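# Extract the upright nail using a held tool

## Task

Remove the nail that stands upright. The robot's own body may touch the nail only lightly at most, so the pulling has to be done through something it holds. Anything still in a gripper when the scene ends will be dropped, and nothing may end up off the table.

## Robot and tools

Robot: two six-joint arms, left_arm and right_arm, each ending in a two-finger gripper. A flat block juts about 9 cm from the wrist 3 axis along the gripper's +x and rotates with it. Fingers point along gripper +z and close along gripper y.

Scene frame: metres, origin at table-top height midway between the nominal arm bases, +z up, +x out over the table, left_arm on the +y side (not the image left). end_effector_position is the point between closed pads; fingertips reach about 19 mm past it when closed, 6 mm when open, and creep about 13 mm outward while closing, so keep clearance above surfaces. Printed hand positions may be off, more at long reach.

Row layout (used by execute_actions and move): one flat list of 18 numbers covering both arms, even if only one moves. First left_arm: six joint angles, then gripper position, force_limit, speed; then the same nine for right_arm. Joint order within each arm is unusual: wrist 3, wrist 2, elbow, shoulder pan, wrist 1, shoulder lift. Joint numbers are absolute target angles in radians, not offsets. Stated ranges: elbow -3.142 to 3.142, every other joint -6.283 to 6.283; a target more than 0.010 rad beyond a range end (and further out than the current angle) gets the call refused. A "joint sent to its limit" line means a joint was clipped at its real end.

Gripper numbers, each in [-1, 1]: position +1 = open 85 mm, about -0.8 = pads touching, -1 = close until blocked. force_limit and speed set grip strength: -1/-1 gives roughly 30 N per pad (gentle); speed +1 from an opening at least a centimetre wider than the object gives about 200 N or more. Speed -1 is about 20 mm/s, 0 about 85, +1 about 150. Both begin at +1. To keep a gripper unchanged, resend the last three numbers you sent; new force or speed only takes effect after a position change of 0.01 or more. Opening count position_measured: 3 open, ~78 = 60 mm, 130 = 40 mm, 180 = 20 mm, 230 = closed. object_status: 0 moving, 1 blocked while opening, 2 blocked while closing (a grip), 3 reached target or fully closed.

Tools:
- execute_actions(actions, cameras): actions is a list of actions; each action is a table of up to 15 rows, one per 1/30 s step; a short table repeats its last row to fill 15 steps. An empty list just reports state and images.
- move(target, speed, blend, blocking, cameras): target is one 18-number row or a list of up to 15 rows that differ only in joint angles; the whole list is limited to 10 s. Joints move together in joint space, so the hand travels on a curve, with no collision avoidance. speed (rad/s, 0.01 to 2, default 0.5) applies to the joint with most distance to cover; one value or one per target. blend (rad) rounds corners between listed targets. Gripper values in the row are sent at the start. blocking=false returns after about 0.5 s while motion continues; execute_actions is refused until the move ends, so use wait or stop. Result adds a "move:" line: done, off_target, moving, held, fault, plus limits=held and the worst-off joint per arm.
- wait(seconds 0 to 10): let time pass holding commands; adds a "wait:" line.
- stop(): brakes a running move; fingers continue.
- zoom_image(camera, region [x0,y0,x1,y1] pixels, max 504x504): closer look at the latest image of cam_high, cam_low, cam_work, cam_left_wrist or cam_right_wrist (all 672x504).
- zero_wrist_force(arm): subtracts the current wrist force/torque reading from later ones.
- finished_scene(scene, check): first call submits your check of each condition (what images and readings show, what they cannot, how it could still fail); the second call ends the scene irreversibly.

Drive limits: joint targets change at most 1.88 rad/s (shoulder pan, shoulder lift) or 2.83 rad/s (others), acceleration 40 rad/s². Each step the target is kept within 0.383 rad (shoulders) or 0.575 rad (others) of the measured angle, and scaled back if the hand would be sent over 100 mm (50 mm in fast-response episodes) away. Commands lag 0.09 s or 0.17 to 0.20 s. Read "Joint targets" and resend them to hold a joint still; an unfinished motion may need commanding again.

Results: Joint positions, velocities and torques per arm in the joint order above (torques include gravity, have offsets and noise; positive toward larger angle). Wrist force/torque in the gripper's own axes, plus a peak-force line; forces read as push from the surface into the arm. "joint command not followed" means the arm-to-arm clearance check withheld targets. HELD in step readings marks withheld steps.

Avoid: contact torque at a joint's limit (shoulder pan/lift 303, elbow 138, wrists 49.6 N m, held weight included) or external force near 150 N (±25) causes a 10 s fault stop in which the arm yields; release a gripped fixed object before moving after one. Arms are stiff, so commanding even slightly past a firm contact can fault; faster moves hit harder. Avoid arms pressing on each other, hard gripping of things resting on supports, heavy twisting or pulling on the gripper, dropping or flinging objects, and anything leaving the table. Motors overheat from holding loads, stretching out or pushing against the unreachable: MOTOR HOT appears at 70 °C, and at 85 °C the arm is braked 30 to 60 s or more. Loose objects may occasionally be nudged. Faster solving and smooth, low-effort motion are preferred.

Each tool is called after "Request:" as name(argument=value, ...), one argument or row to a line, values as JSON.

## Session

Request:
execute_actions(
  actions=[],
)

Scene clock: 0.00 s.
left_arm: end_effector_position=(+0.4908, +1.0473, +0.1706) position_measured=3 object_status=3 end_effector_quat_wxyz=(+0.584, +0.421, -0.683, +0.124) end_effector_velocity=(+0.001, +0.000, +0.001) end_effector_angular_velocity=(+0.001, -0.002, -0.001) | right_arm: end_effector_position=(+1.1459, -0.1409, +0.1156) position_measured=3 object_status=3 end_effector_quat_wxyz=(-0.057, +0.709, -0.457, +0.534) end_effector_velocity=(+0.000, +0.000, -0.002) end_effector_angular_velocity=(-0.001, +0.001, +0.000)
Joint names: [wrist 3, wrist 2, elbow, shoulder pan, wrist 1, shoulder lift]
Joint positions: left_arm=[-0.4 -1.76 1.186 0.582 -0.723 -0.76] | right_arm=[-1.607 0.553 -1.437 3.895 -0.168 -2.472]
Joint velocities: left_arm=[0 0 -0.002 0 0 -0.001] | right_arm=[0 0 0 0 0 -0.002]
Joint torques (N m): no reading
Motor temperatures (°C): left_arm=[32 33 29 27 36 30] | right_arm=[35 25 29 32 37 30]
Wrist force (N): no reading
Wrist torque (N m): no reading
Wrist force, peak (N): no reading
Joint targets: left_arm=[-0.400 -1.760 1.186 0.582 -0.723 -0.760] | right_arm=[-1.607 0.553 -1.437 3.895 -0.168 -2.472]
Tool commands: left_gripper/position=+1.0 left_gripper/force_limit=+1.0 left_gripper/speed=+1.0 right_gripper/position=+1.0 right_gripper/force_limit=+1.0 right_gripper/speed=+1.0

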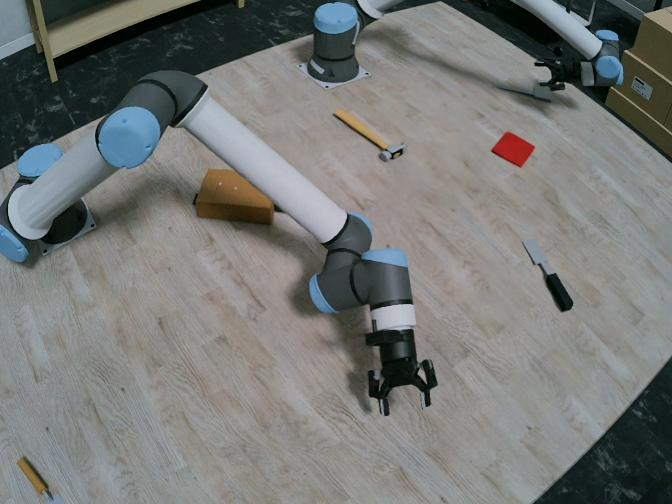

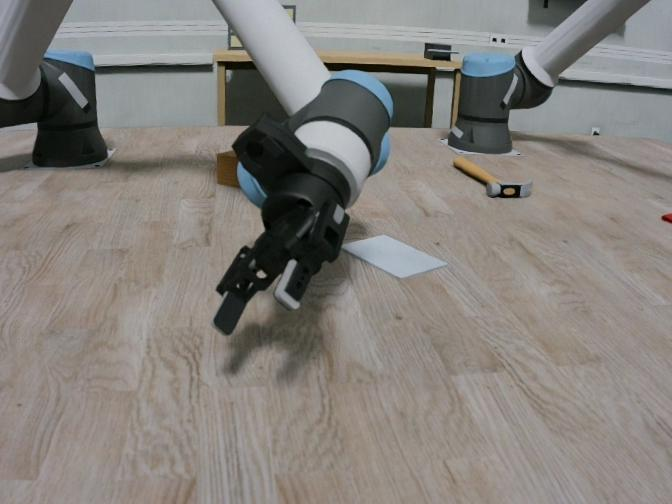

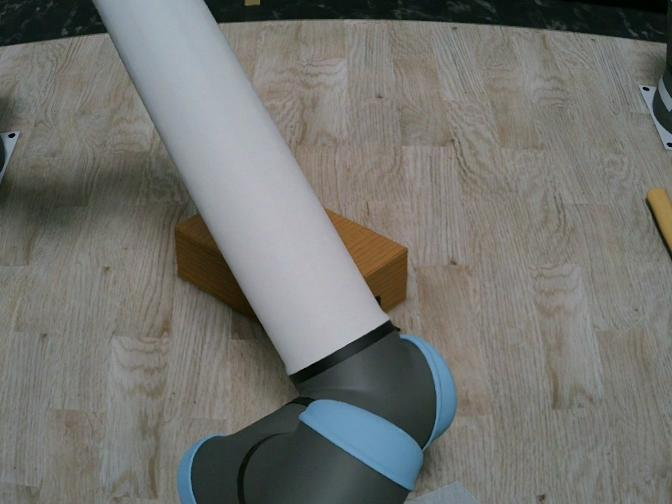

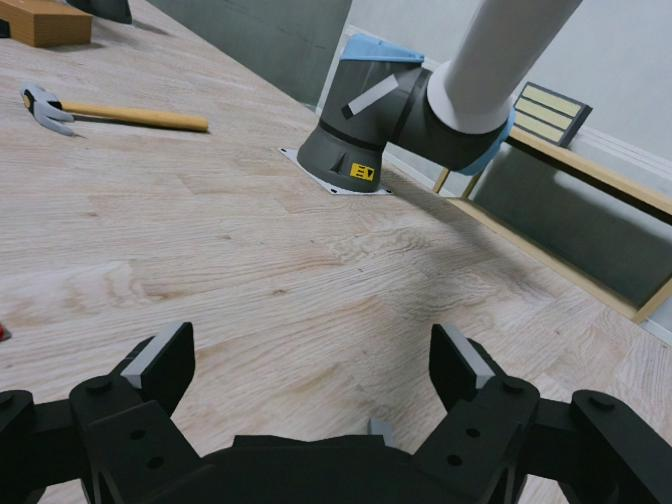

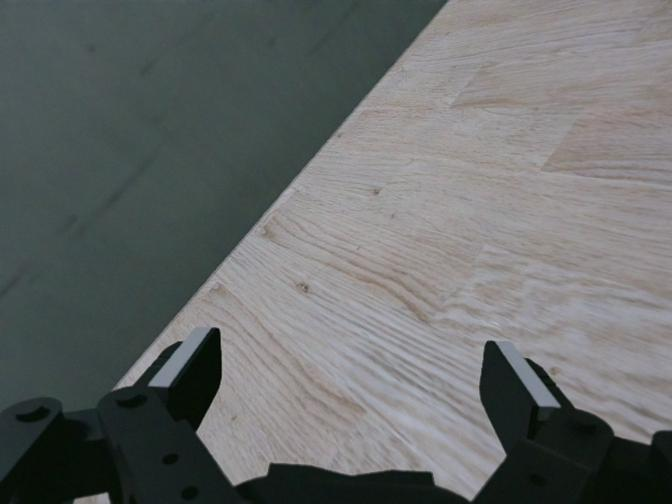

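Request:
move(
  target=[-0.4,-1.76,1.186,0.582,-0.723,-0.76,1,1,1,-1.607,0.553,-1.437,3.0,-0.168,-2.1,1,1,1],
  speed=1,
)

Request:
zoom_image(
  camera="cam_work",
  region=[120, 120, 480, 390],
)

Request:
zoom_image(
  camera="cam_high",
  region=[140, 80, 440, 305],
)

Request:
zoom_image(
  camera="cam_low",
  region=[180, 80, 560, 300],
)

Scene clock: 3.93 s.
left_arm: end_effector_position=(+0.4910, +1.0473, +0.1704) position_measured=3 object_status=3 end_effector_quat_wxyz=(+0.584, +0.421, -0.683, +0.124) end_effector_velocity=(-0.001, +0.000, +0.000) end_effector_angular_velocity=(+0.000, +0.001, +0.001) | right_arm: end_effector_position=(+1.0323, -1.1309, +0.5110) position_measured=3 object_status=3 end_effector_quat_wxyz=(-0.057, -0.336, +0.726, -0.597) end_effector_velocity=(-0.002, -0.002, +0.001) end_effector_angular_velocity=(+0.000, -0.001, -0.002)
Joint names: [wrist 3, wrist 2, elbow, shoulder pan, wrist 1, shoulder lift]
Joint positions: left_arm=[-0.4 -1.76 1.186 0.582 -0.723 -0.76] | right_arm=[-1.607 0.553 -1.437 3 -0.168 -2.1]
Joint velocities: left_arm=[0 0 0.001 0.001 0 0] | right_arm=[-0.001 0 0 -0.003 0.002 0]
Joint torques (N m): left_arm=[1.51 0.61 -43.66 -11.13 0.47 -82.05] | right_arm=[-3.16 2.84 37.72 -18.01 7.33 110.1]
Motor temperatures (°C): left_arm=[32 33 29 27 36 30] | right_arm=[35 25 29 32 37 30]
Wrist force (N): left_arm=[0.4 0.2 0.0] | right_arm=[-0.8 -0.3 0.2]
Wrist torque (N m): left_arm=[0.03 -0.07 0.00] | right_arm=[0.04 -0.03 -0.08]
Wrist force, peak (N): left_arm=[0.4 0.4 -0.1] | right_arm=[6.9 -0.8 4.2]
Joint targets: left_arm=[-0.400 -1.760 1.186 0.582 -0.723 -0.760] | right_arm=[-1.607 0.553 -1.437 3.000 -0.168 -2.100]
move: done

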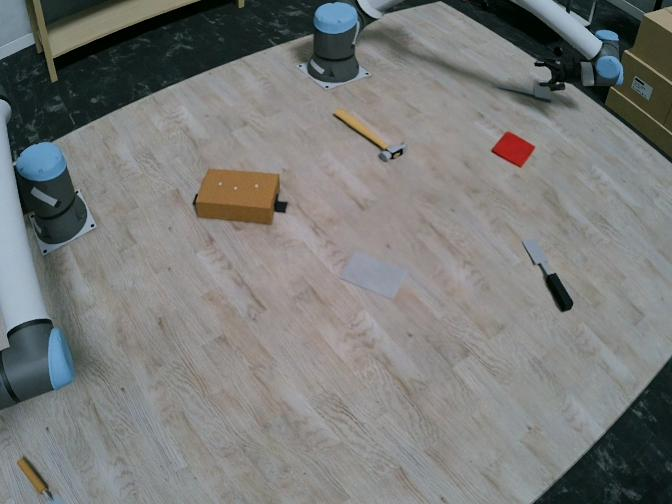

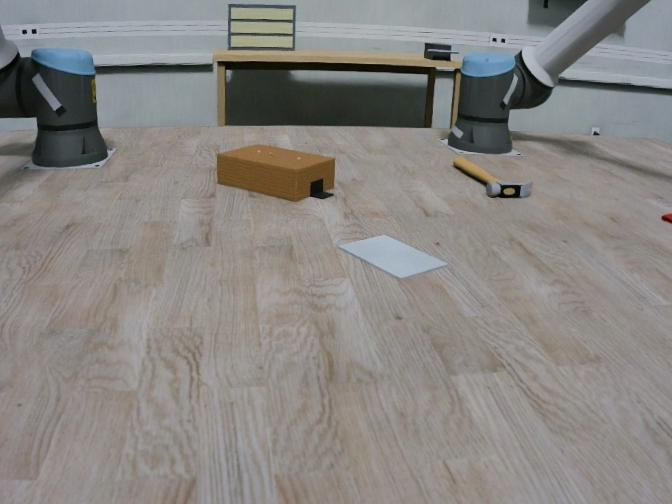

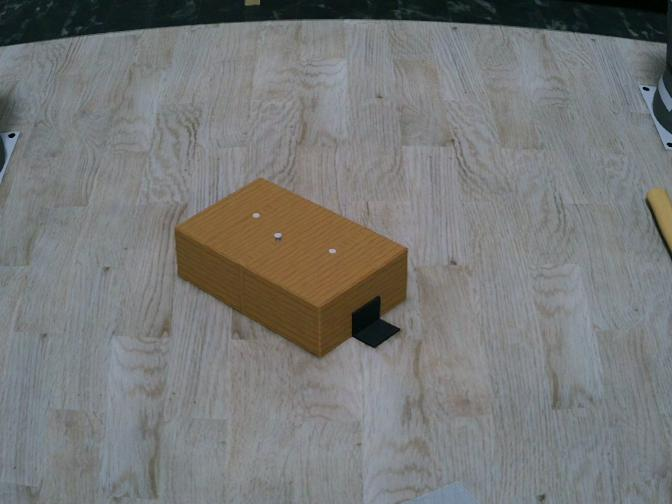

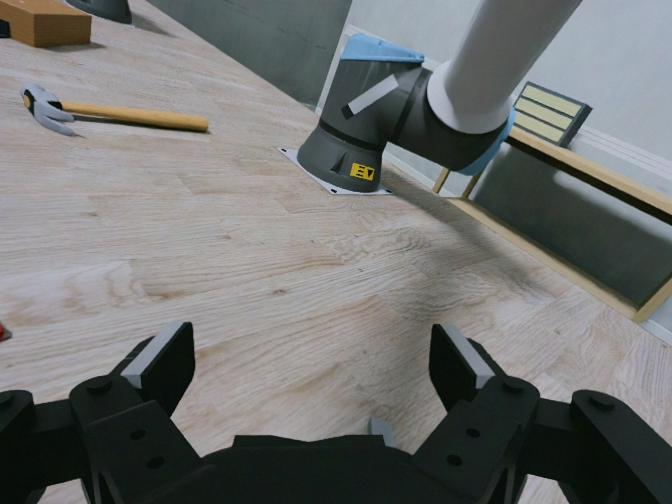

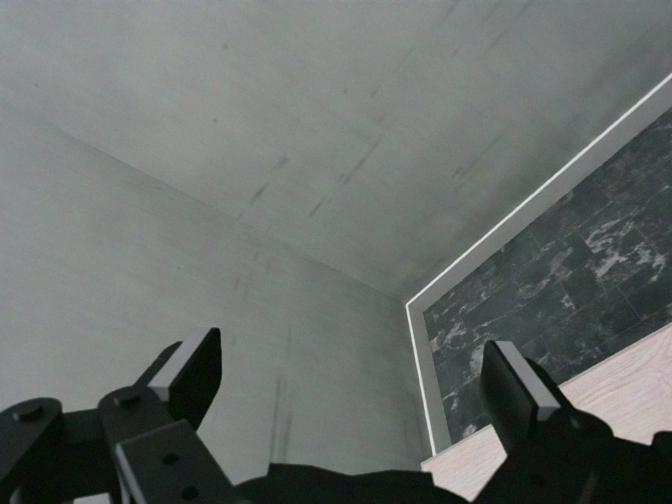

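Scaled by 1.400 from the camera's 672x504 image, which has a finer 960x720 frame.

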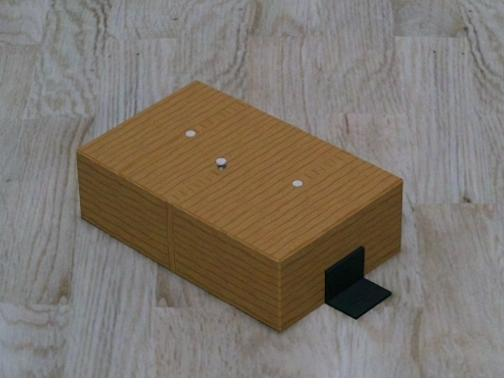

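Scaled by 1.680 from the camera's 672x504 image, which has a finer 960x720 frame.

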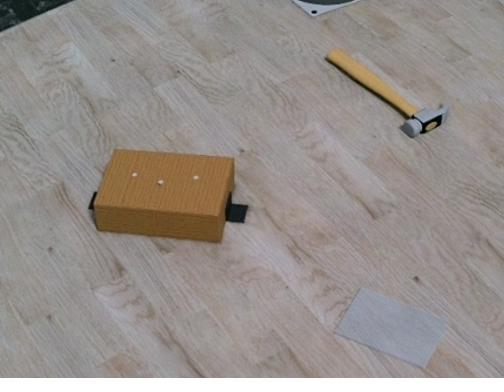

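Scaled by 1.326 from the camera's 672x504 image, which has a finer 960x720 frame.

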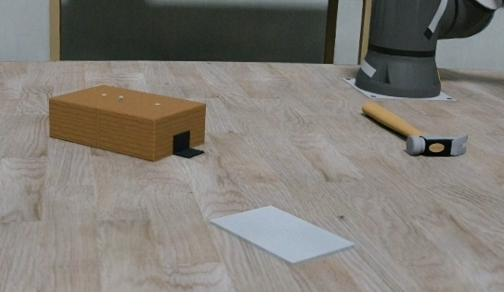

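Request:
move(
  target=[0,-1.571,2.256,-0.567,-1.686,-2.141,1,1,1,-1.607,0.553,-1.437,3.0,-0.168,-2.1,1,1,1],
  speed=0.8,
)

Scene clock: 7.37 s.
left_arm: end_effector_position=(+0.3302, +0.5014, +0.3470) position_measured=3 object_status=3 end_effector_quat_wxyz=(+0.000, +0.288, +0.958, +0.000) end_effector_velocity=(+0.000, +0.000, +0.000) end_effector_angular_velocity=(-0.001, -0.002, -0.003) | right_arm: end_effector_position=(+1.0322, -1.1311, +0.5111) position_measured=3 object_status=3 end_effector_quat_wxyz=(-0.057, -0.336, +0.726, -0.597) end_effector_velocity=(+0.001, +0.002, -0.001) end_effector_angular_velocity=(+0.000, +0.001, +0.002)
Joint names: [wrist 3, wrist 2, elbow, shoulder pan, wrist 1, shoulder lift]
Joint positions: left_arm=[0 -1.571 2.256 -0.567 -1.686 -2.141] | right_arm=[-1.607 0.553 -1.437 3 -0.168 -2.1]
Joint velocities: left_arm=[0.001 0 0.001 -0.002 -0.001 -0.002] | right_arm=[0 0 0 0.002 0 -0.001]
Joint torques (N m): left_arm=[1.89 1.11 -41.86 -9.02 -7.52 -18.34] | right_arm=[-3.01 0.31 47.4 -16.72 6.96 109.04]
Motor temperatures (°C): left_arm=[32 33 29 27 36 30] | right_arm=[35 25 29 32 37 30]
Wrist force (N): left_arm=[-1.9 0.3 -1.0] | right_arm=[-1.0 0.1 0.3]
Wrist torque (N m): left_arm=[-0.02 0.21 0.04] | right_arm=[0.11 -0.01 -0.08]
Wrist force, peak (N): left_arm=[-4.2 2.6 -0.9] | right_arm=[-1.3 -0.8 0.4]
Joint targets: left_arm=[0.000 -1.571 2.256 -0.567 -1.686 -2.141] | right_arm=[-1.607 0.553 -1.437 3.000 -0.168 -2.100]
move: done

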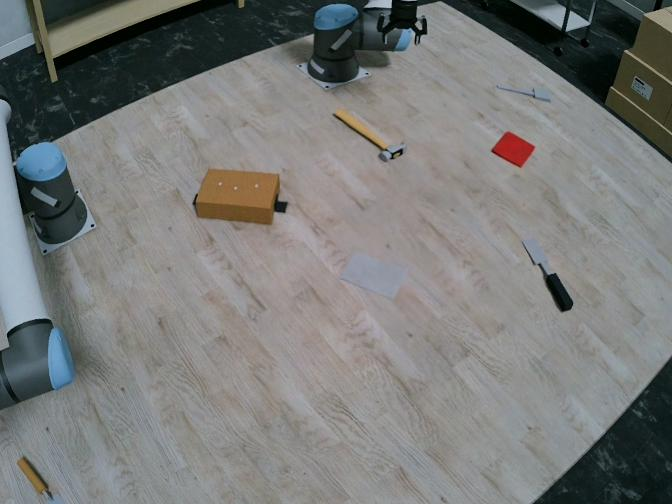

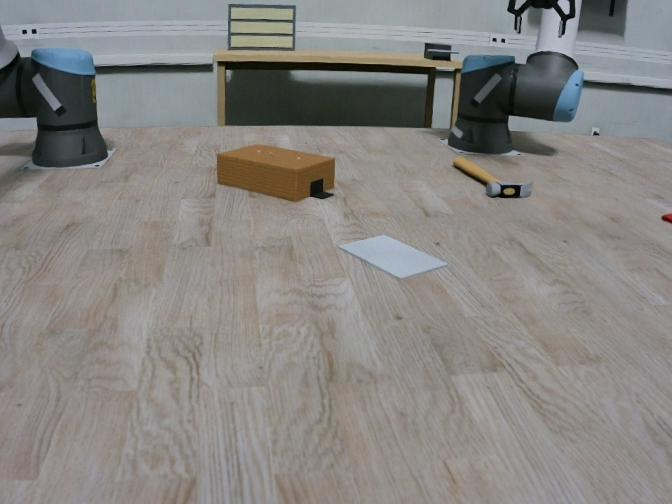

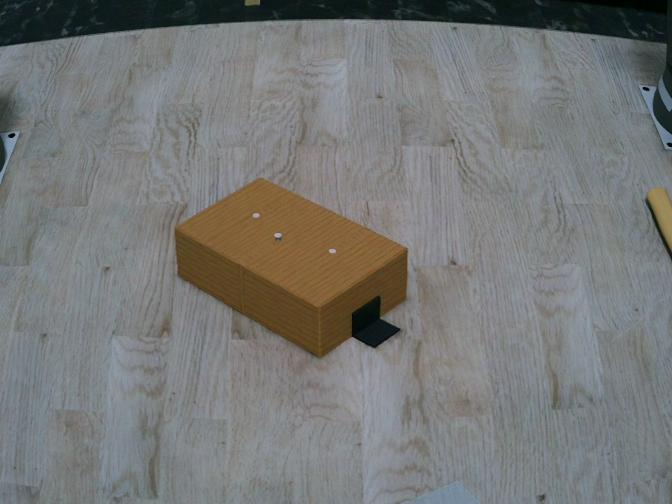

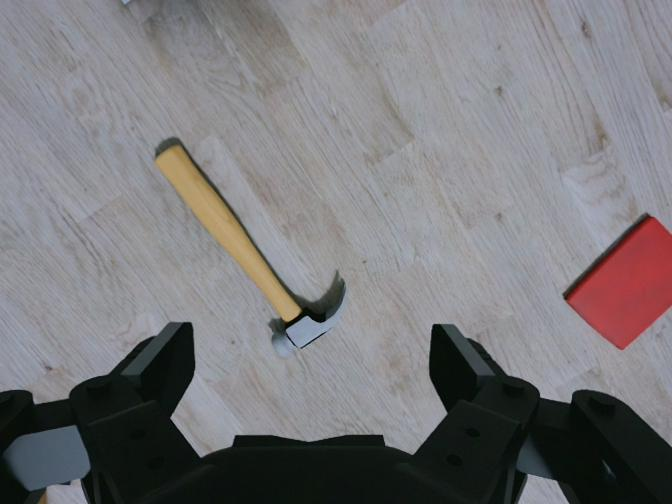

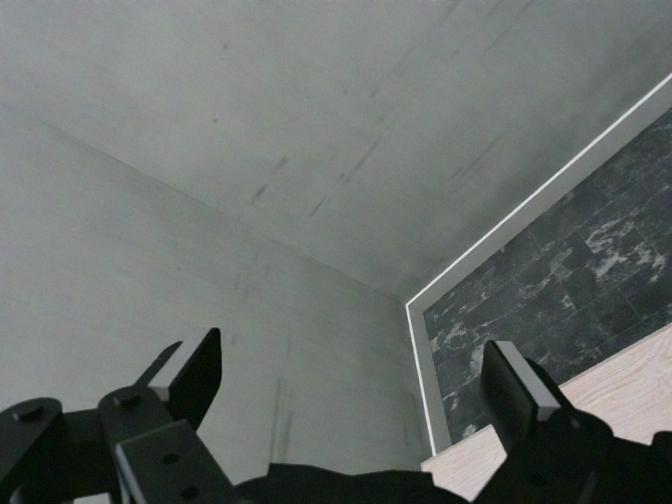

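Request:
move(
  target=[0,-1.571,2.381,-0.567,-1.844,-2.1076,1,1,1,-1.607,0.553,-1.437,3.0,-0.168,-2.1,1,1,1],
  cameras=["cam_left_wrist"],
)

Request:
zoom_image(
  camera="cam_left_wrist",
  region=[100, 0, 460, 400],
)

Scene clock: 9.77 s.
left_arm: end_effector_position=(+0.3300, +0.5015, +0.2690) position_measured=3 object_status=3 end_effector_quat_wxyz=(+0.000, +0.288, +0.958, +0.000) end_effector_velocity=(+0.000, +0.000, -0.001) end_effector_angular_velocity=(+0.000, +0.000, +0.000) | right_arm: end_effector_position=(+1.0322, -1.1311, +0.5111) position_measured=3 object_status=3 end_effector_quat_wxyz=(-0.057, -0.336, +0.726, -0.597) end_effector_velocity=(-0.001, -0.001, +0.001) end_effector_angular_velocity=(+0.000, -0.002, -0.002)
Joint names: [wrist 3, wrist 2, elbow, shoulder pan, wrist 1, shoulder lift]
Joint positions: left_arm=[0 -1.571 2.381 -0.567 -1.844 -2.108] | right_arm=[-1.607 0.553 -1.437 3 -0.168 -2.1]
Joint velocities: left_arm=[0 0 0.002 0 -0.002 0] | right_arm=[0.001 0 0 -0.001 0.001 0]
Joint torques (N m): left_arm=[1.35 0.99 -40.56 -8.76 -7.83 12.51] | right_arm=[-2.72 -1.7 46.65 -13.52 6.93 108.66]
Motor temperatures (°C): left_arm=[32 33 29 27 36 30] | right_arm=[35 25 29 32 37 30]
Wrist force (N): left_arm=[-1.4 0.4 -0.4] | right_arm=[-1.0 -0.5 0.1]
Wrist torque (N m): left_arm=[-0.07 0.07 0.08] | right_arm=[0.01 -0.01 -0.07]
Wrist force, peak (N): left_arm=[-1.9 0.0 -3.2] | right_arm=[-1.5 -0.6 0.4]
Joint targets: left_arm=[0.000 -1.571 2.381 -0.567 -1.844 -2.108] | right_arm=[-1.607 0.553 -1.437 3.000 -0.168 -2.100]
move: done
Images, in order (width x height): cam_left_wrist 672x504.

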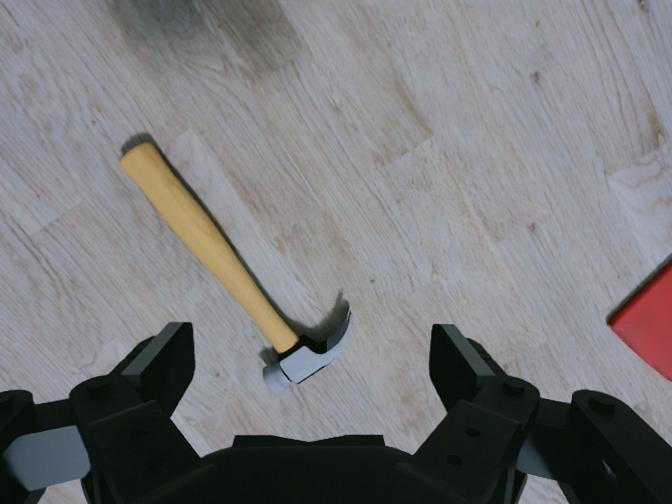

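Scaled by 1.260 from the camera's 672x504 image, which has a finer 960x720 frame.

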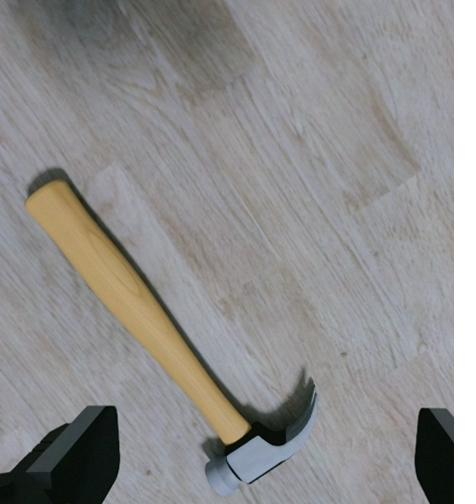

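Request:
move(
  target=[-1.054,-1.571,2.518,-0.983,-1.857,-2.232,1,1,1,-1.607,0.553,-1.437,3.0,-0.168,-2.1,1,1,1],
  cameras=["cam_left_wrist","cam_low"],
)

Scene clock: 15.03 s.
left_arm: end_effector_position=(+0.2406, +0.4013, +0.2191) position_measured=3 object_status=3 end_effector_quat_wxyz=(+0.000, -0.027, +1.000, +0.000) end_effector_velocity=(+0.000, +0.001, -0.002) end_effector_angular_velocity=(+0.003, +0.001, +0.001) | right_arm: end_effector_position=(+1.0322, -1.1311, +0.5111) position_measured=3 object_status=3 end_effector_quat_wxyz=(-0.057, -0.336, +0.726, -0.597) end_effector_velocity=(-0.001, -0.002, +0.000) end_effector_angular_velocity=(+0.000, +0.000, -0.002)
Joint names: [wrist 3, wrist 2, elbow, shoulder pan, wrist 1, shoulder lift]
Joint positions: left_arm=[-1.054 -1.571 2.518 -0.983 -1.857 -2.232] | right_arm=[-1.607 0.553 -1.437 3 -0.168 -2.1]
Joint velocities: left_arm=[-0.001 0 0.002 0 0 0.001] | right_arm=[0 0 0 -0.002 0 0]
Joint torques (N m): left_arm=[-2.37 -1.19 -40.8 -14.02 -7.76 -11.51] | right_arm=[-2.49 -3.83 43.82 -10.33 6.64 107.27]
Motor temperatures (°C): left_arm=[32 33 29 27 36 30] | right_arm=[35 25 29 32 37 30]
Wrist force (N): left_arm=[-1.9 0.3 -1.2] | right_arm=[-1.0 -0.5 0.3]
Wrist torque (N m): left_arm=[0.00 0.07 0.05] | right_arm=[0.02 0.00 -0.08]
Wrist force, peak (N): left_arm=[-2.1 0.4 -1.2] | right_arm=[-1.5 -0.2 0.1]
Joint targets: left_arm=[-1.054 -1.571 2.518 -0.983 -1.857 -2.232] | right_arm=[-1.607 0.553 -1.437 3.000 -0.168 -2.100]
move: done
Images, in order (width x height): cam_low 672x504, cam_left_wrist 672x504.

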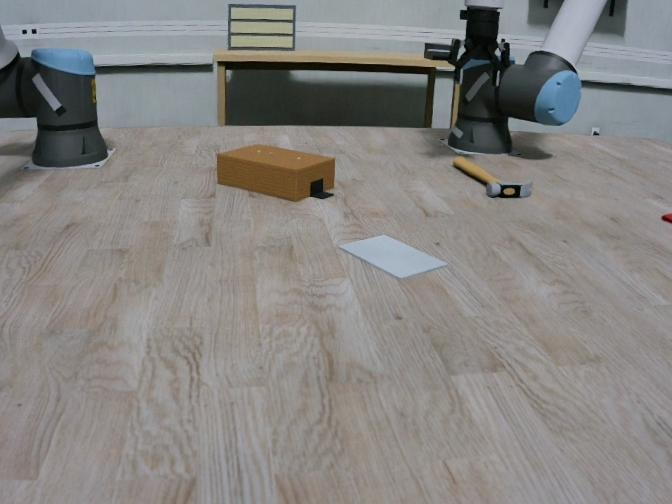

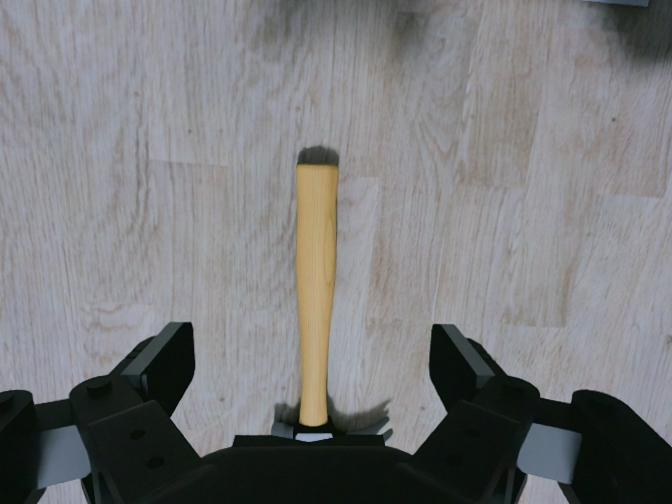

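Request:
move(
  target=[-1.060,-1.571,2.6935,-0.989,-2.208,-2.0563,1,-1,-0.5,-1.607,0.553,-1.437,3.0,-0.168,-2.1,1,1,1],
  cameras=["cam_left_wrist"],
)

Scene clock: 16.87 s.
left_arm: end_effector_position=(+0.2404, +0.3984, +0.0987) position_measured=3 object_status=3 end_effector_quat_wxyz=(+0.000, -0.027, +1.000, +0.000) end_effector_velocity=(+0.000, +0.000, +0.000) end_effector_angular_velocity=(-0.001, +0.000, +0.001) | right_arm: end_effector_position=(+1.0322, -1.1311, +0.5111) position_measured=3 object_status=3 end_effector_quat_wxyz=(-0.057, -0.336, +0.726, -0.597) end_effector_velocity=(+0.000, +0.001, +0.002) end_effector_angular_velocity=(+0.000, -0.003, +0.001)
Joint names: [wrist 3, wrist 2, elbow, shoulder pan, wrist 1, shoulder lift]
Joint positions: left_arm=[-1.06 -1.571 2.693 -0.989 -2.208 -2.056] | right_arm=[-1.607 0.553 -1.437 3 -0.168 -2.1]
Joint velocities: left_arm=[0 0 0.001 0.001 -0.001 0] | right_arm=[0 0 0 0.001 0.001 0.001]
Joint torques (N m): left_arm=[-2.13 -0.73 -33.2 -11.26 -8.17 16.56] | right_arm=[-2.38 -3.9 42.8 -10.63 6.5 109.03]
Motor temperatures (°C): left_arm=[32 33 29 27 36 30] | right_arm=[35 25 29 32 37 30]
Wrist force (N): left_arm=[-2.2 0.5 -0.9] | right_arm=[-1.1 -0.5 0.5]
Wrist torque (N m): left_arm=[0.03 0.17 0.04] | right_arm=[0.00 0.01 -0.07]
Wrist force, peak (N): left_arm=[-2.1 0.8 -2.7] | right_arm=[-1.4 -0.5 0.0]
Joint targets: left_arm=[-1.060 -1.571 2.693 -0.989 -2.208 -2.056] | right_arm=[-1.607 0.553 -1.437 3.000 -0.168 -2.100]
move: done
Images, in order (width x height): cam_left_wrist 672x504.

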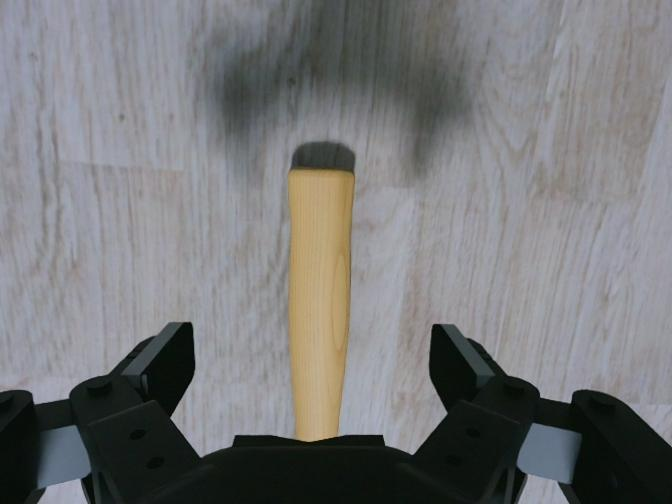

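Request:
move(
  target=[-1.060,-1.571,2.786,-0.989,-2.534,-1.8225,1,-1,-0.5,-1.607,0.553,-1.437,3.0,-0.168,-2.1,1,1,1],
  cameras=[],
)

Request:
move(
  target=[-1.060,-1.571,2.786,-0.989,-2.534,-1.8225,-1,1,-0.8,-1.607,0.553,-1.437,3.0,-0.168,-2.1,1,1,1],
  cameras=["cam_left_wrist"],
)

Scene clock: 18.53 s.
left_arm: end_effector_position=(+0.2404, +0.3984, +0.0208) position_measured=3 object_status=3 end_effector_quat_wxyz=(+0.000, -0.027, +1.000, +0.000) end_effector_velocity=(+0.000, +0.001, -0.001) end_effector_angular_velocity=(+0.001, +0.000, +0.001) | right_arm: end_effector_position=(+1.0322, -1.1311, +0.5111) position_measured=3 object_status=3 end_effector_quat_wxyz=(-0.057, -0.336, +0.726, -0.597) end_effector_velocity=(+0.001, +0.001, +0.000) end_effector_angular_velocity=(+0.000, +0.000, +0.001)
Joint names: [wrist 3, wrist 2, elbow, shoulder pan, wrist 1, shoulder lift]
Joint positions: left_arm=[-1.06 -1.571 2.786 -0.989 -2.534 -1.823] | right_arm=[-1.607 0.553 -1.437 3 -0.168 -2.1]
Joint velocities: left_arm=[0 0.001 0 0.001 -0.002 0.002] | right_arm=[-0.001 0 0 0.001 0.001 0]
Joint torques (N m): left_arm=[-2.34 -0.53 -21.52 -8.21 -8.2 9.75] | right_arm=[-2.16 -4.11 41.9 -8.52 6.4 107.03]
Motor temperatures (°C): left_arm=[32 33 29 27 36 30] | right_arm=[35 25 29 32 37 30]
Wrist force (N): left_arm=[-2.3 0.1 -1.0] | right_arm=[-0.8 -0.4 0.3]
Wrist torque (N m): left_arm=[-0.01 0.11 0.06] | right_arm=[0.03 -0.04 -0.07]
Wrist force, peak (N): left_arm=[-1.9 1.1 -2.3] | right_arm=[-1.4 -0.6 0.2]
Joint targets: left_arm=[-1.060 -1.571 2.786 -0.989 -2.534 -1.822] | right_arm=[-1.607 0.553 -1.437 3.000 -0.168 -2.100]
move: done
No camera images: "cameras" was empty.

Scene clock: 20.60 s.
left_arm: end_effector_position=(+0.2404, +0.3984, +0.0208) position_measured=149 object_status=0 end_effector_quat_wxyz=(+0.000, -0.027, +1.000, +0.000) end_effector_velocity=(+0.000, +0.000, +0.000) end_effector_angular_velocity=(-0.001, +0.000, +0.000) | right_arm: end_effector_position=(+1.0322, -1.1311, +0.5111) position_measured=3 object_status=3 end_effector_quat_wxyz=(-0.057, -0.336, +0.726, -0.597) end_effector_velocity=(+0.001, +0.002, -0.001) end_effector_angular_velocity=(+0.000, +0.001, +0.002)
Joint names: [wrist 3, wrist 2, elbow, shoulder pan, wrist 1, shoulder lift]
Joint positions: left_arm=[-1.06 -1.571 2.786 -0.989 -2.534 -1.822] | right_arm=[-1.607 0.553 -1.437 3 -0.168 -2.1]
Joint velocities: left_arm=[0 -0.001 -0.001 0 0 0] | right_arm=[0 0 0 0.002 0.001 -0.001]
Joint torques (N m): left_arm=[-1.22 0.04 -27.34 -6.88 -4.23 5.66] | right_arm=[-2.16 -3.9 40.72 -7.79 6.16 106.04]
Motor temperatures (°C): left_arm=[32 33 29 27 36 30] | right_arm=[35 25 29 31 37 30]
Wrist force (N): left_arm=[12.4 12.6 -49.8] | right_arm=[-1.0 0.1 0.3]
Wrist torque (N m): left_arm=[-0.05 0.13 -0.20] | right_arm=[0.12 0.00 -0.08]
Wrist force, peak (N): left_arm=[12.4 12.2 -50.3] | right_arm=[-1.7 -0.2 0.7]
Joint targets: left_arm=[-1.060 -1.571 2.786 -0.989 -2.534 -1.822] | right_arm=[-1.607 0.553 -1.437 3.000 -0.168 -2.100]
move: done
Images, in order (width x height): cam_left_wrist 672x504.

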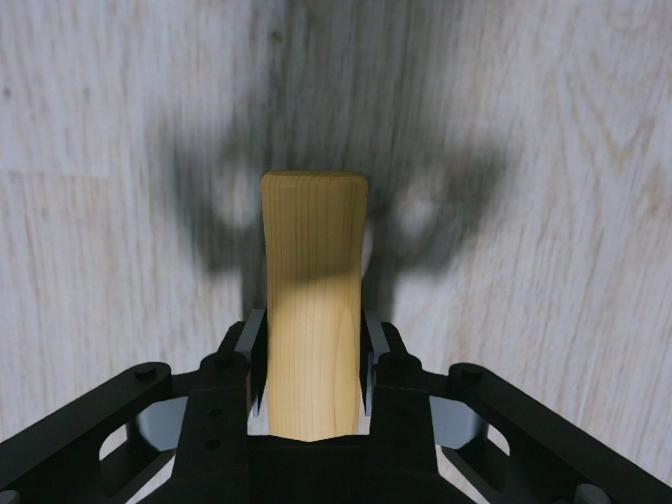

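Request:
move(
  target=[-1.060,-1.571,2.7781,-0.989,-2.4963,-1.8526,0.4,1,-0.8,-1.607,0.553,-1.437,3.0,-0.168,-2.1,1,1,1],
  cameras=[],
)

Request:
move(
  target=[-1.060,-1.571,2.7781,-0.989,-2.4963,-1.8526,-1,1,-0.5,-1.607,0.553,-1.437,3.0,-0.168,-2.1,1,1,1],
  cameras=["cam_left_wrist"],
)

Scene clock: 22.10 s.
left_arm: end_effector_position=(+0.2403, +0.3985, +0.0287) position_measured=78 object_status=0 end_effector_quat_wxyz=(+0.000, -0.027, +1.000, +0.000) end_effector_velocity=(+0.000, +0.000, +0.000) end_effector_angular_velocity=(-0.001, -0.001, -0.001) | right_arm: end_effector_position=(+1.0322, -1.1311, +0.5111) position_measured=3 object_status=3 end_effector_quat_wxyz=(-0.057, -0.336, +0.726, -0.597) end_effector_velocity=(+0.000, +0.000, +0.000) end_effector_angular_velocity=(+0.000, +0.001, +0.000)
Joint names: [wrist 3, wrist 2, elbow, shoulder pan, wrist 1, shoulder lift]
Joint positions: left_arm=[-1.06 -1.571 2.778 -0.989 -2.496 -1.853] | right_arm=[-1.607 0.553 -1.437 3 -0.168 -2.1]
Joint velocities: left_arm=[0 0 0.001 -0.001 0 -0.002] | right_arm=[0 0 0 0 0 -0.001]
Joint torques (N m): left_arm=[-1.31 1.83 -37.29 -0.88 -1.2 -20.51] | right_arm=[-2.01 -3.83 40.35 -5.84 5.94 106.55]
Motor temperatures (°C): left_arm=[32 33 29 27 36 30] | right_arm=[35 25 29 31 37 30]
Wrist force (N): left_arm=[-2.3 -0.1 -1.0] | right_arm=[-1.0 -0.1 0.6]
Wrist torque (N m): left_arm=[-0.05 0.15 0.05] | right_arm=[0.09 0.01 -0.07]
Wrist force, peak (N): left_arm=[12.7 12.7 -50.0] | right_arm=[-1.6 -0.3 0.4]
Joint targets: left_arm=[-1.060 -1.571 2.778 -0.989 -2.496 -1.853] | right_arm=[-1.607 0.553 -1.437 3.000 -0.168 -2.100]
move: done
No camera images: "cameras" was empty.

Scene clock: 22.97 s.
left_arm: end_effector_position=(+0.2403, +0.3984, +0.0287) position_measured=149 object_status=0 end_effector_quat_wxyz=(+0.000, -0.027, +1.000, +0.000) end_effector_velocity=(+0.000, -0.001, +0.001) end_effector_angular_velocity=(-0.002, +0.000, +0.000) | right_arm: end_effector_position=(+1.0322, -1.1311, +0.5111) position_measured=3 object_status=3 end_effector_quat_wxyz=(-0.057, -0.336, +0.726, -0.597) end_effector_velocity=(+0.000, +0.000, +0.001) end_effector_angular_velocity=(+0.000, +0.000, +0.000)
Joint names: [wrist 3, wrist 2, elbow, shoulder pan, wrist 1, shoulder lift]
Joint positions: left_arm=[-1.06 -1.571 2.778 -0.989 -2.496 -1.853] | right_arm=[-1.607 0.553 -1.437 3 -0.168 -2.1]
Joint velocities: left_arm=[0 -0.001 -0.001 0 0 -0.001] | right_arm=[0 0 0 0 0 0.001]
Joint torques (N m): left_arm=[-1.21 1.19 -27.21 1.36 -3.04 -7.63] | right_arm=[-2.24 -3.8 39.69 -5.92 5.84 106.77]
Motor temperatures (°C): left_arm=[32 33 29 27 36 30] | right_arm=[35 25 29 31 37 30]
Wrist force (N): left_arm=[14.3 16.3 -52.3] | right_arm=[-1.1 -0.1 0.1]
Wrist torque (N m): left_arm=[-0.21 0.28 -0.13] | right_arm=[0.09 0.01 -0.08]
Wrist force, peak (N): left_arm=[14.4 16.8 -52.7] | right_arm=[-1.3 0.0 0.4]
Joint targets: left_arm=[-1.060 -1.571 2.778 -0.989 -2.496 -1.853] | right_arm=[-1.607 0.553 -1.437 3.000 -0.168 -2.100]
move: done
Images, in order (width x height): cam_left_wrist 672x504.

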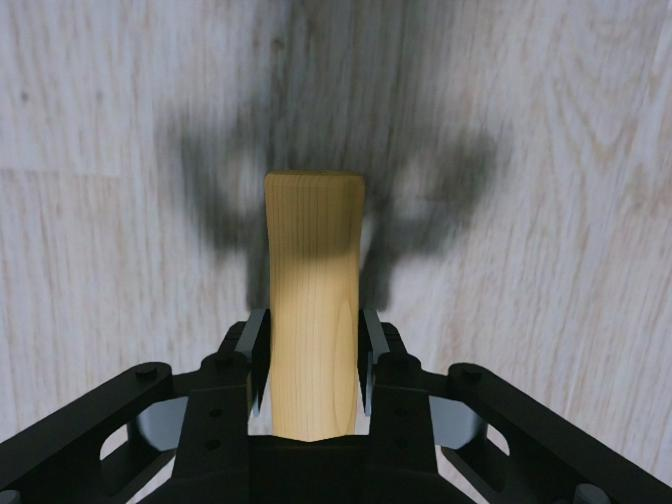

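Request:
move(
  target=[-1.060,-1.571,2.518,-0.989,-1.857,-2.232,-1,1,-0.5,0,1.571,-2.1585,4.81,-1.227,-1.3266,1,1,1],
  speed=0.7,
)

Request:
zoom_image(
  camera="cam_right_wrist",
  region=[150, 50, 520, 400],
)

Scene clock: 27.30 s.
left_arm: end_effector_position=(+0.2397, +0.3995, +0.2191) position_measured=149 object_status=2 end_effector_quat_wxyz=(+0.000, -0.027, +1.000, +0.000) end_effector_velocity=(+0.000, +0.000, +0.000) end_effector_angular_velocity=(+0.000, +0.000, +0.000) | right_arm: end_effector_position=(+0.2000, -0.0485, +0.2989) position_measured=3 object_status=3 end_effector_quat_wxyz=(+0.000, +0.740, -0.672, +0.000) end_effector_velocity=(-0.001, +0.000, +0.000) end_effector_angular_velocity=(+0.000, +0.001, +0.001)
Joint names: [wrist 3, wrist 2, elbow, shoulder pan, wrist 1, shoulder lift]
Joint positions: left_arm=[-1.06 -1.571 2.518 -0.989 -1.857 -2.232] | right_arm=[0 1.571 -2.158 4.81 -1.227 -1.327]
Joint velocities: left_arm=[0 0 0 0 0.001 0] | right_arm=[0.001 0.001 -0.001 0.002 -0.001 0.001]
Joint torques (N m): left_arm=[-0.29 0.14 -56.68 6.1 -1.62 -14.48] | right_arm=[3.19 3.93 38.15 20.41 1.03 41.78]
Motor temperatures (°C): left_arm=[32 33 29 27 36 30] | right_arm=[35 25 29 31 37 30]
Wrist force (N): left_arm=[-2.4 0.7 3.4] | right_arm=[-0.7 1.5 -2.2]
Wrist torque (N m): left_arm=[0.09 0.25 0.05] | right_arm=[-0.12 -0.15 0.18]
Wrist force, peak (N): left_arm=[13.3 15.3 -54.3] | right_arm=[2.8 0.6 5.2]
Joint targets: left_arm=[-1.060 -1.571 2.518 -0.989 -1.857 -2.232] | right_arm=[0.000 1.571 -2.159 4.810 -1.227 -1.327]
move: done

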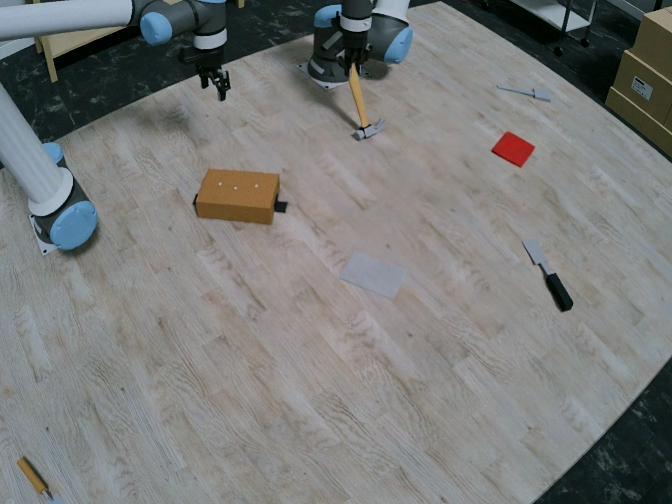

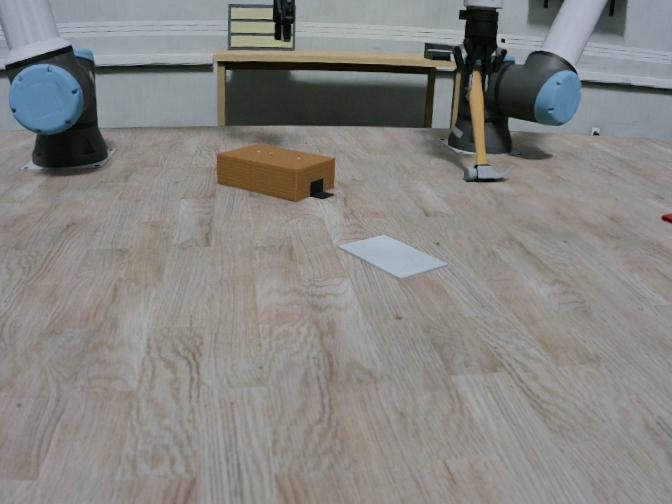

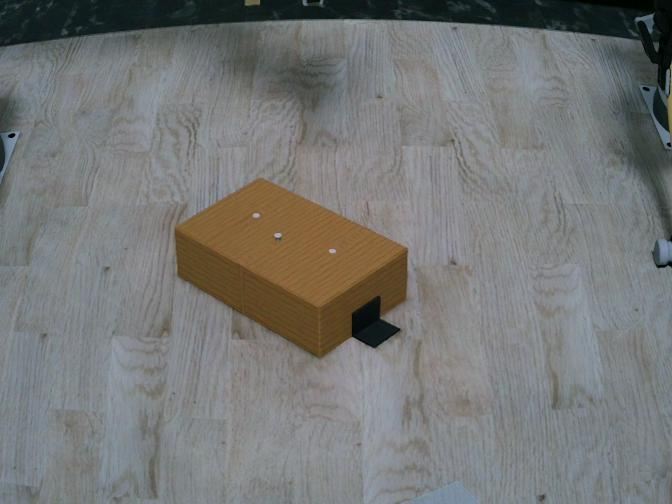

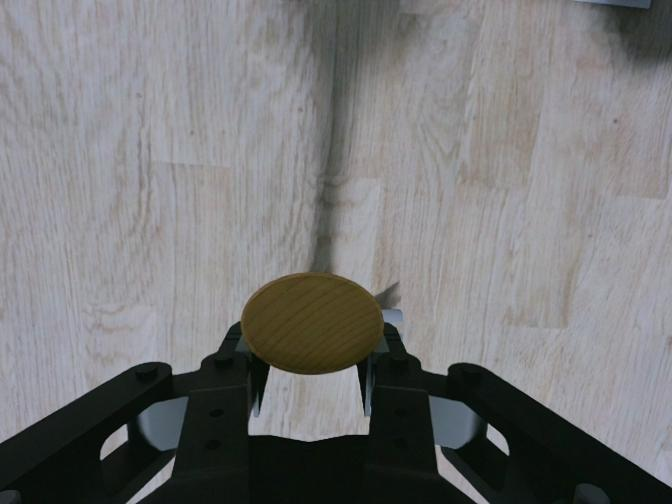

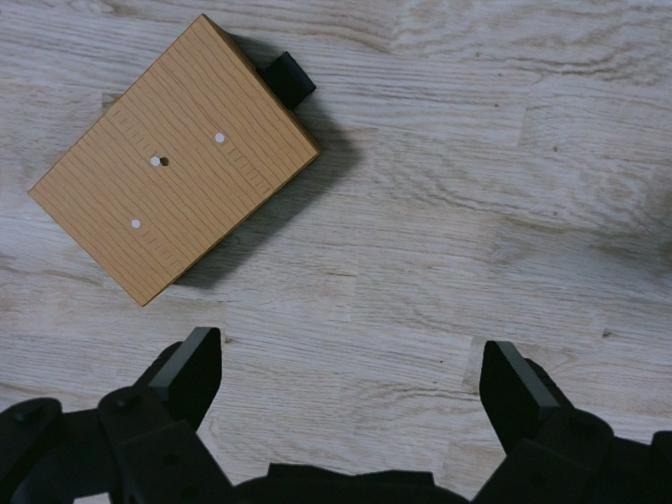

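Scaled by 1.362 from the camera's 672x504 image, which has a finer 960x720 frame.

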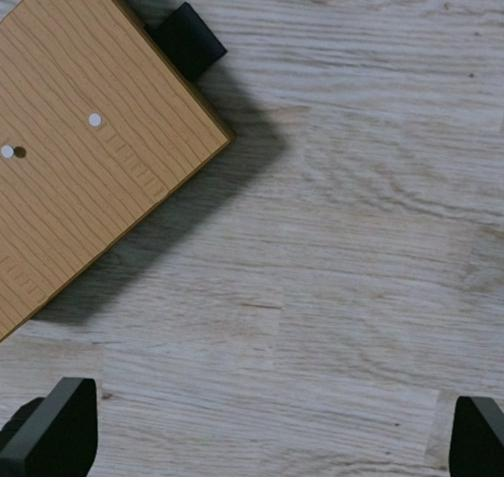

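Request:
move(
  target=[-1.060,-1.571,2.518,-0.989,-1.857,-2.232,-1,1,-0.5,-0.207,1.571,-2.0702,4.5054,-1.2034,-1.4389,1,1,1],
  cameras=["cam_right_wrist"],
)

Request:
zoom_image(
  camera="cam_right_wrist",
  region=[236, 100, 436, 250],
)

Scene clock: 30.03 s.
left_arm: end_effector_position=(+0.2397, +0.3995, +0.2191) position_measured=149 object_status=2 end_effector_quat_wxyz=(+0.000, -0.027, +1.000, +0.000) end_effector_velocity=(+0.000, +0.000, +0.001) end_effector_angular_velocity=(-0.002, -0.001, +0.001) | right_arm: end_effector_position=(+0.3643, -0.0487, +0.2988) position_measured=3 object_status=3 end_effector_quat_wxyz=(+0.000, +0.706, -0.708, +0.000) end_effector_velocity=(+0.000, +0.000, +0.000) end_effector_angular_velocity=(-0.001, +0.000, +0.001)
Joint names: [wrist 3, wrist 2, elbow, shoulder pan, wrist 1, shoulder lift]
Joint positions: left_arm=[-1.06 -1.571 2.518 -0.989 -1.857 -2.232] | right_arm=[-0.207 1.571 -2.07 4.506 -1.203 -1.439]
Joint velocities: left_arm=[0 0 0 0 0 -0.001] | right_arm=[-0.001 0 0 0 0 -0.001]
Joint torques (N m): left_arm=[0.51 -0.64 -50.04 7.56 -3.62 -10.17] | right_arm=[-2.91 1.99 51.15 -19.01 8.51 26.22]
Motor temperatures (°C): left_arm=[32 33 29 27 36 30] | right_arm=[35 25 29 31 37 30]
Wrist force (N): left_arm=[-2.7 0.3 3.4] | right_arm=[-1.5 1.2 -2.1]
Wrist torque (N m): left_arm=[0.05 0.26 0.05] | right_arm=[-0.21 -0.10 0.09]
Wrist force, peak (N): left_arm=[-2.8 0.4 3.6] | right_arm=[-0.4 3.7 -2.7]
Joint targets: left_arm=[-1.060 -1.571 2.518 -0.989 -1.857 -2.232] | right_arm=[-0.207 1.571 -2.070 4.505 -1.203 -1.439]
move: done
Images, in order (width x height): cam_right_wrist 672x504.

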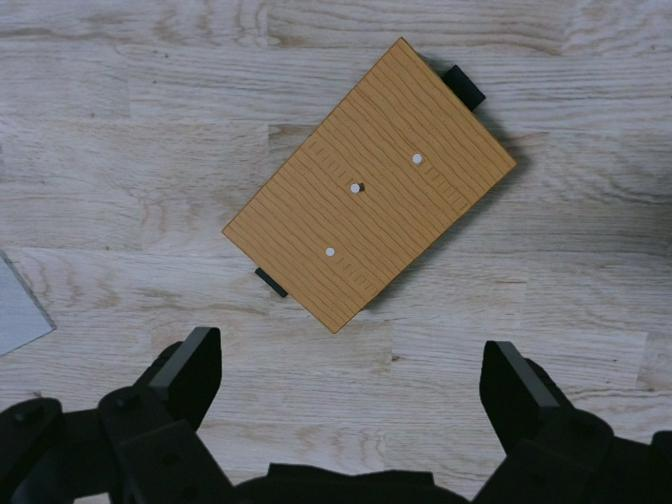

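Scaled by 2.520 from the camera's 672x504 image, which has a finer 960x720 frame.

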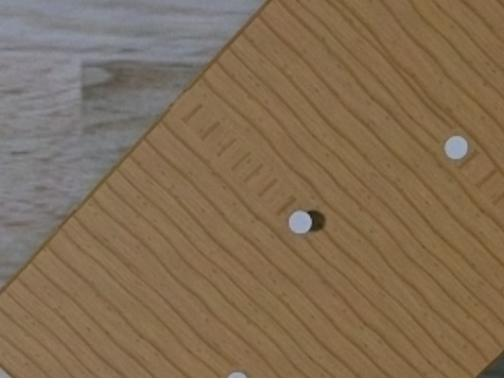

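Request:
move(
  target=[-1.060,-1.571,2.518,-0.989,-1.857,-2.232,-1,1,-0.5,-0.207,1.571,-2.1888,4.5054,-0.9973,-1.5263,1,1,1],
  cameras=["cam_right_wrist"],
)

Request:
zoom_image(
  camera="cam_right_wrist",
  region=[236, 100, 436, 250],
)

Scene clock: 32.13 s.
left_arm: end_effector_position=(+0.2397, +0.3995, +0.2191) position_measured=149 object_status=2 end_effector_quat_wxyz=(+0.000, -0.027, +1.000, +0.000) end_effector_velocity=(+0.000, +0.000, +0.000) end_effector_angular_velocity=(+0.000, +0.000, +0.000) | right_arm: end_effector_position=(+0.3644, -0.0486, +0.1988) position_measured=3 object_status=3 end_effector_quat_wxyz=(+0.000, +0.706, -0.708, +0.000) end_effector_velocity=(+0.001, -0.001, +0.000) end_effector_angular_velocity=(+0.001, +0.000, -0.003)
Joint names: [wrist 3, wrist 2, elbow, shoulder pan, wrist 1, shoulder lift]
Joint positions: left_arm=[-1.06 -1.571 2.518 -0.989 -1.857 -2.232] | right_arm=[-0.207 1.571 -2.189 4.505 -0.997 -1.526]
Joint velocities: left_arm=[0 0 0 0 0 0] | right_arm=[0.001 0 -0.001 -0.002 0.001 0.001]
Joint torques (N m): left_arm=[0.17 -0.71 -43.32 11.18 -5.47 -8.82] | right_arm=[-2.96 -1.22 33.86 -14.14 8.55 30.21]
Motor temperatures (°C): left_arm=[32 33 29 27 36 30] | right_arm=[35 25 29 31 37 30]
Wrist force (N): left_arm=[-2.7 0.3 3.4] | right_arm=[-2.0 1.1 -2.3]
Wrist torque (N m): left_arm=[0.05 0.27 0.04] | right_arm=[-0.22 -0.06 0.07]
Wrist force, peak (N): left_arm=[-2.7 0.5 3.7] | right_arm=[-1.1 1.1 -4.6]
Joint targets: left_arm=[-1.060 -1.571 2.518 -0.989 -1.857 -2.232] | right_arm=[-0.207 1.571 -2.189 4.505 -0.997 -1.526]
move: done
Images, in order (width x height): cam_right_wrist 672x504.

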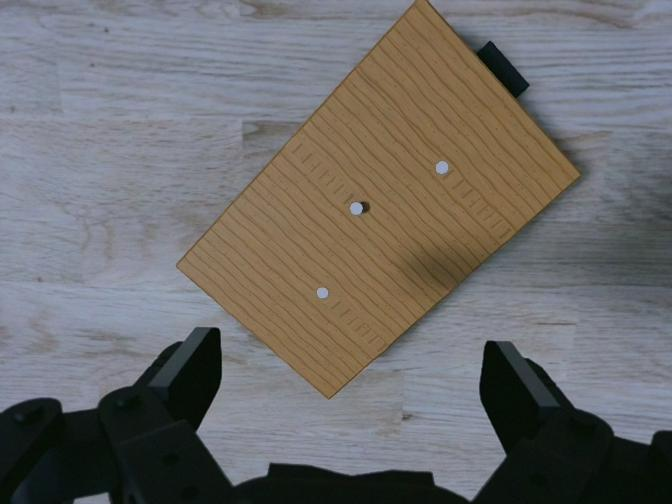

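Scaled by 2.520 from the camera's 672x504 image, which has a finer 960x720 frame.

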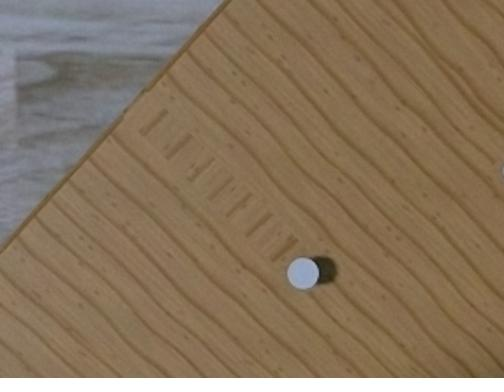

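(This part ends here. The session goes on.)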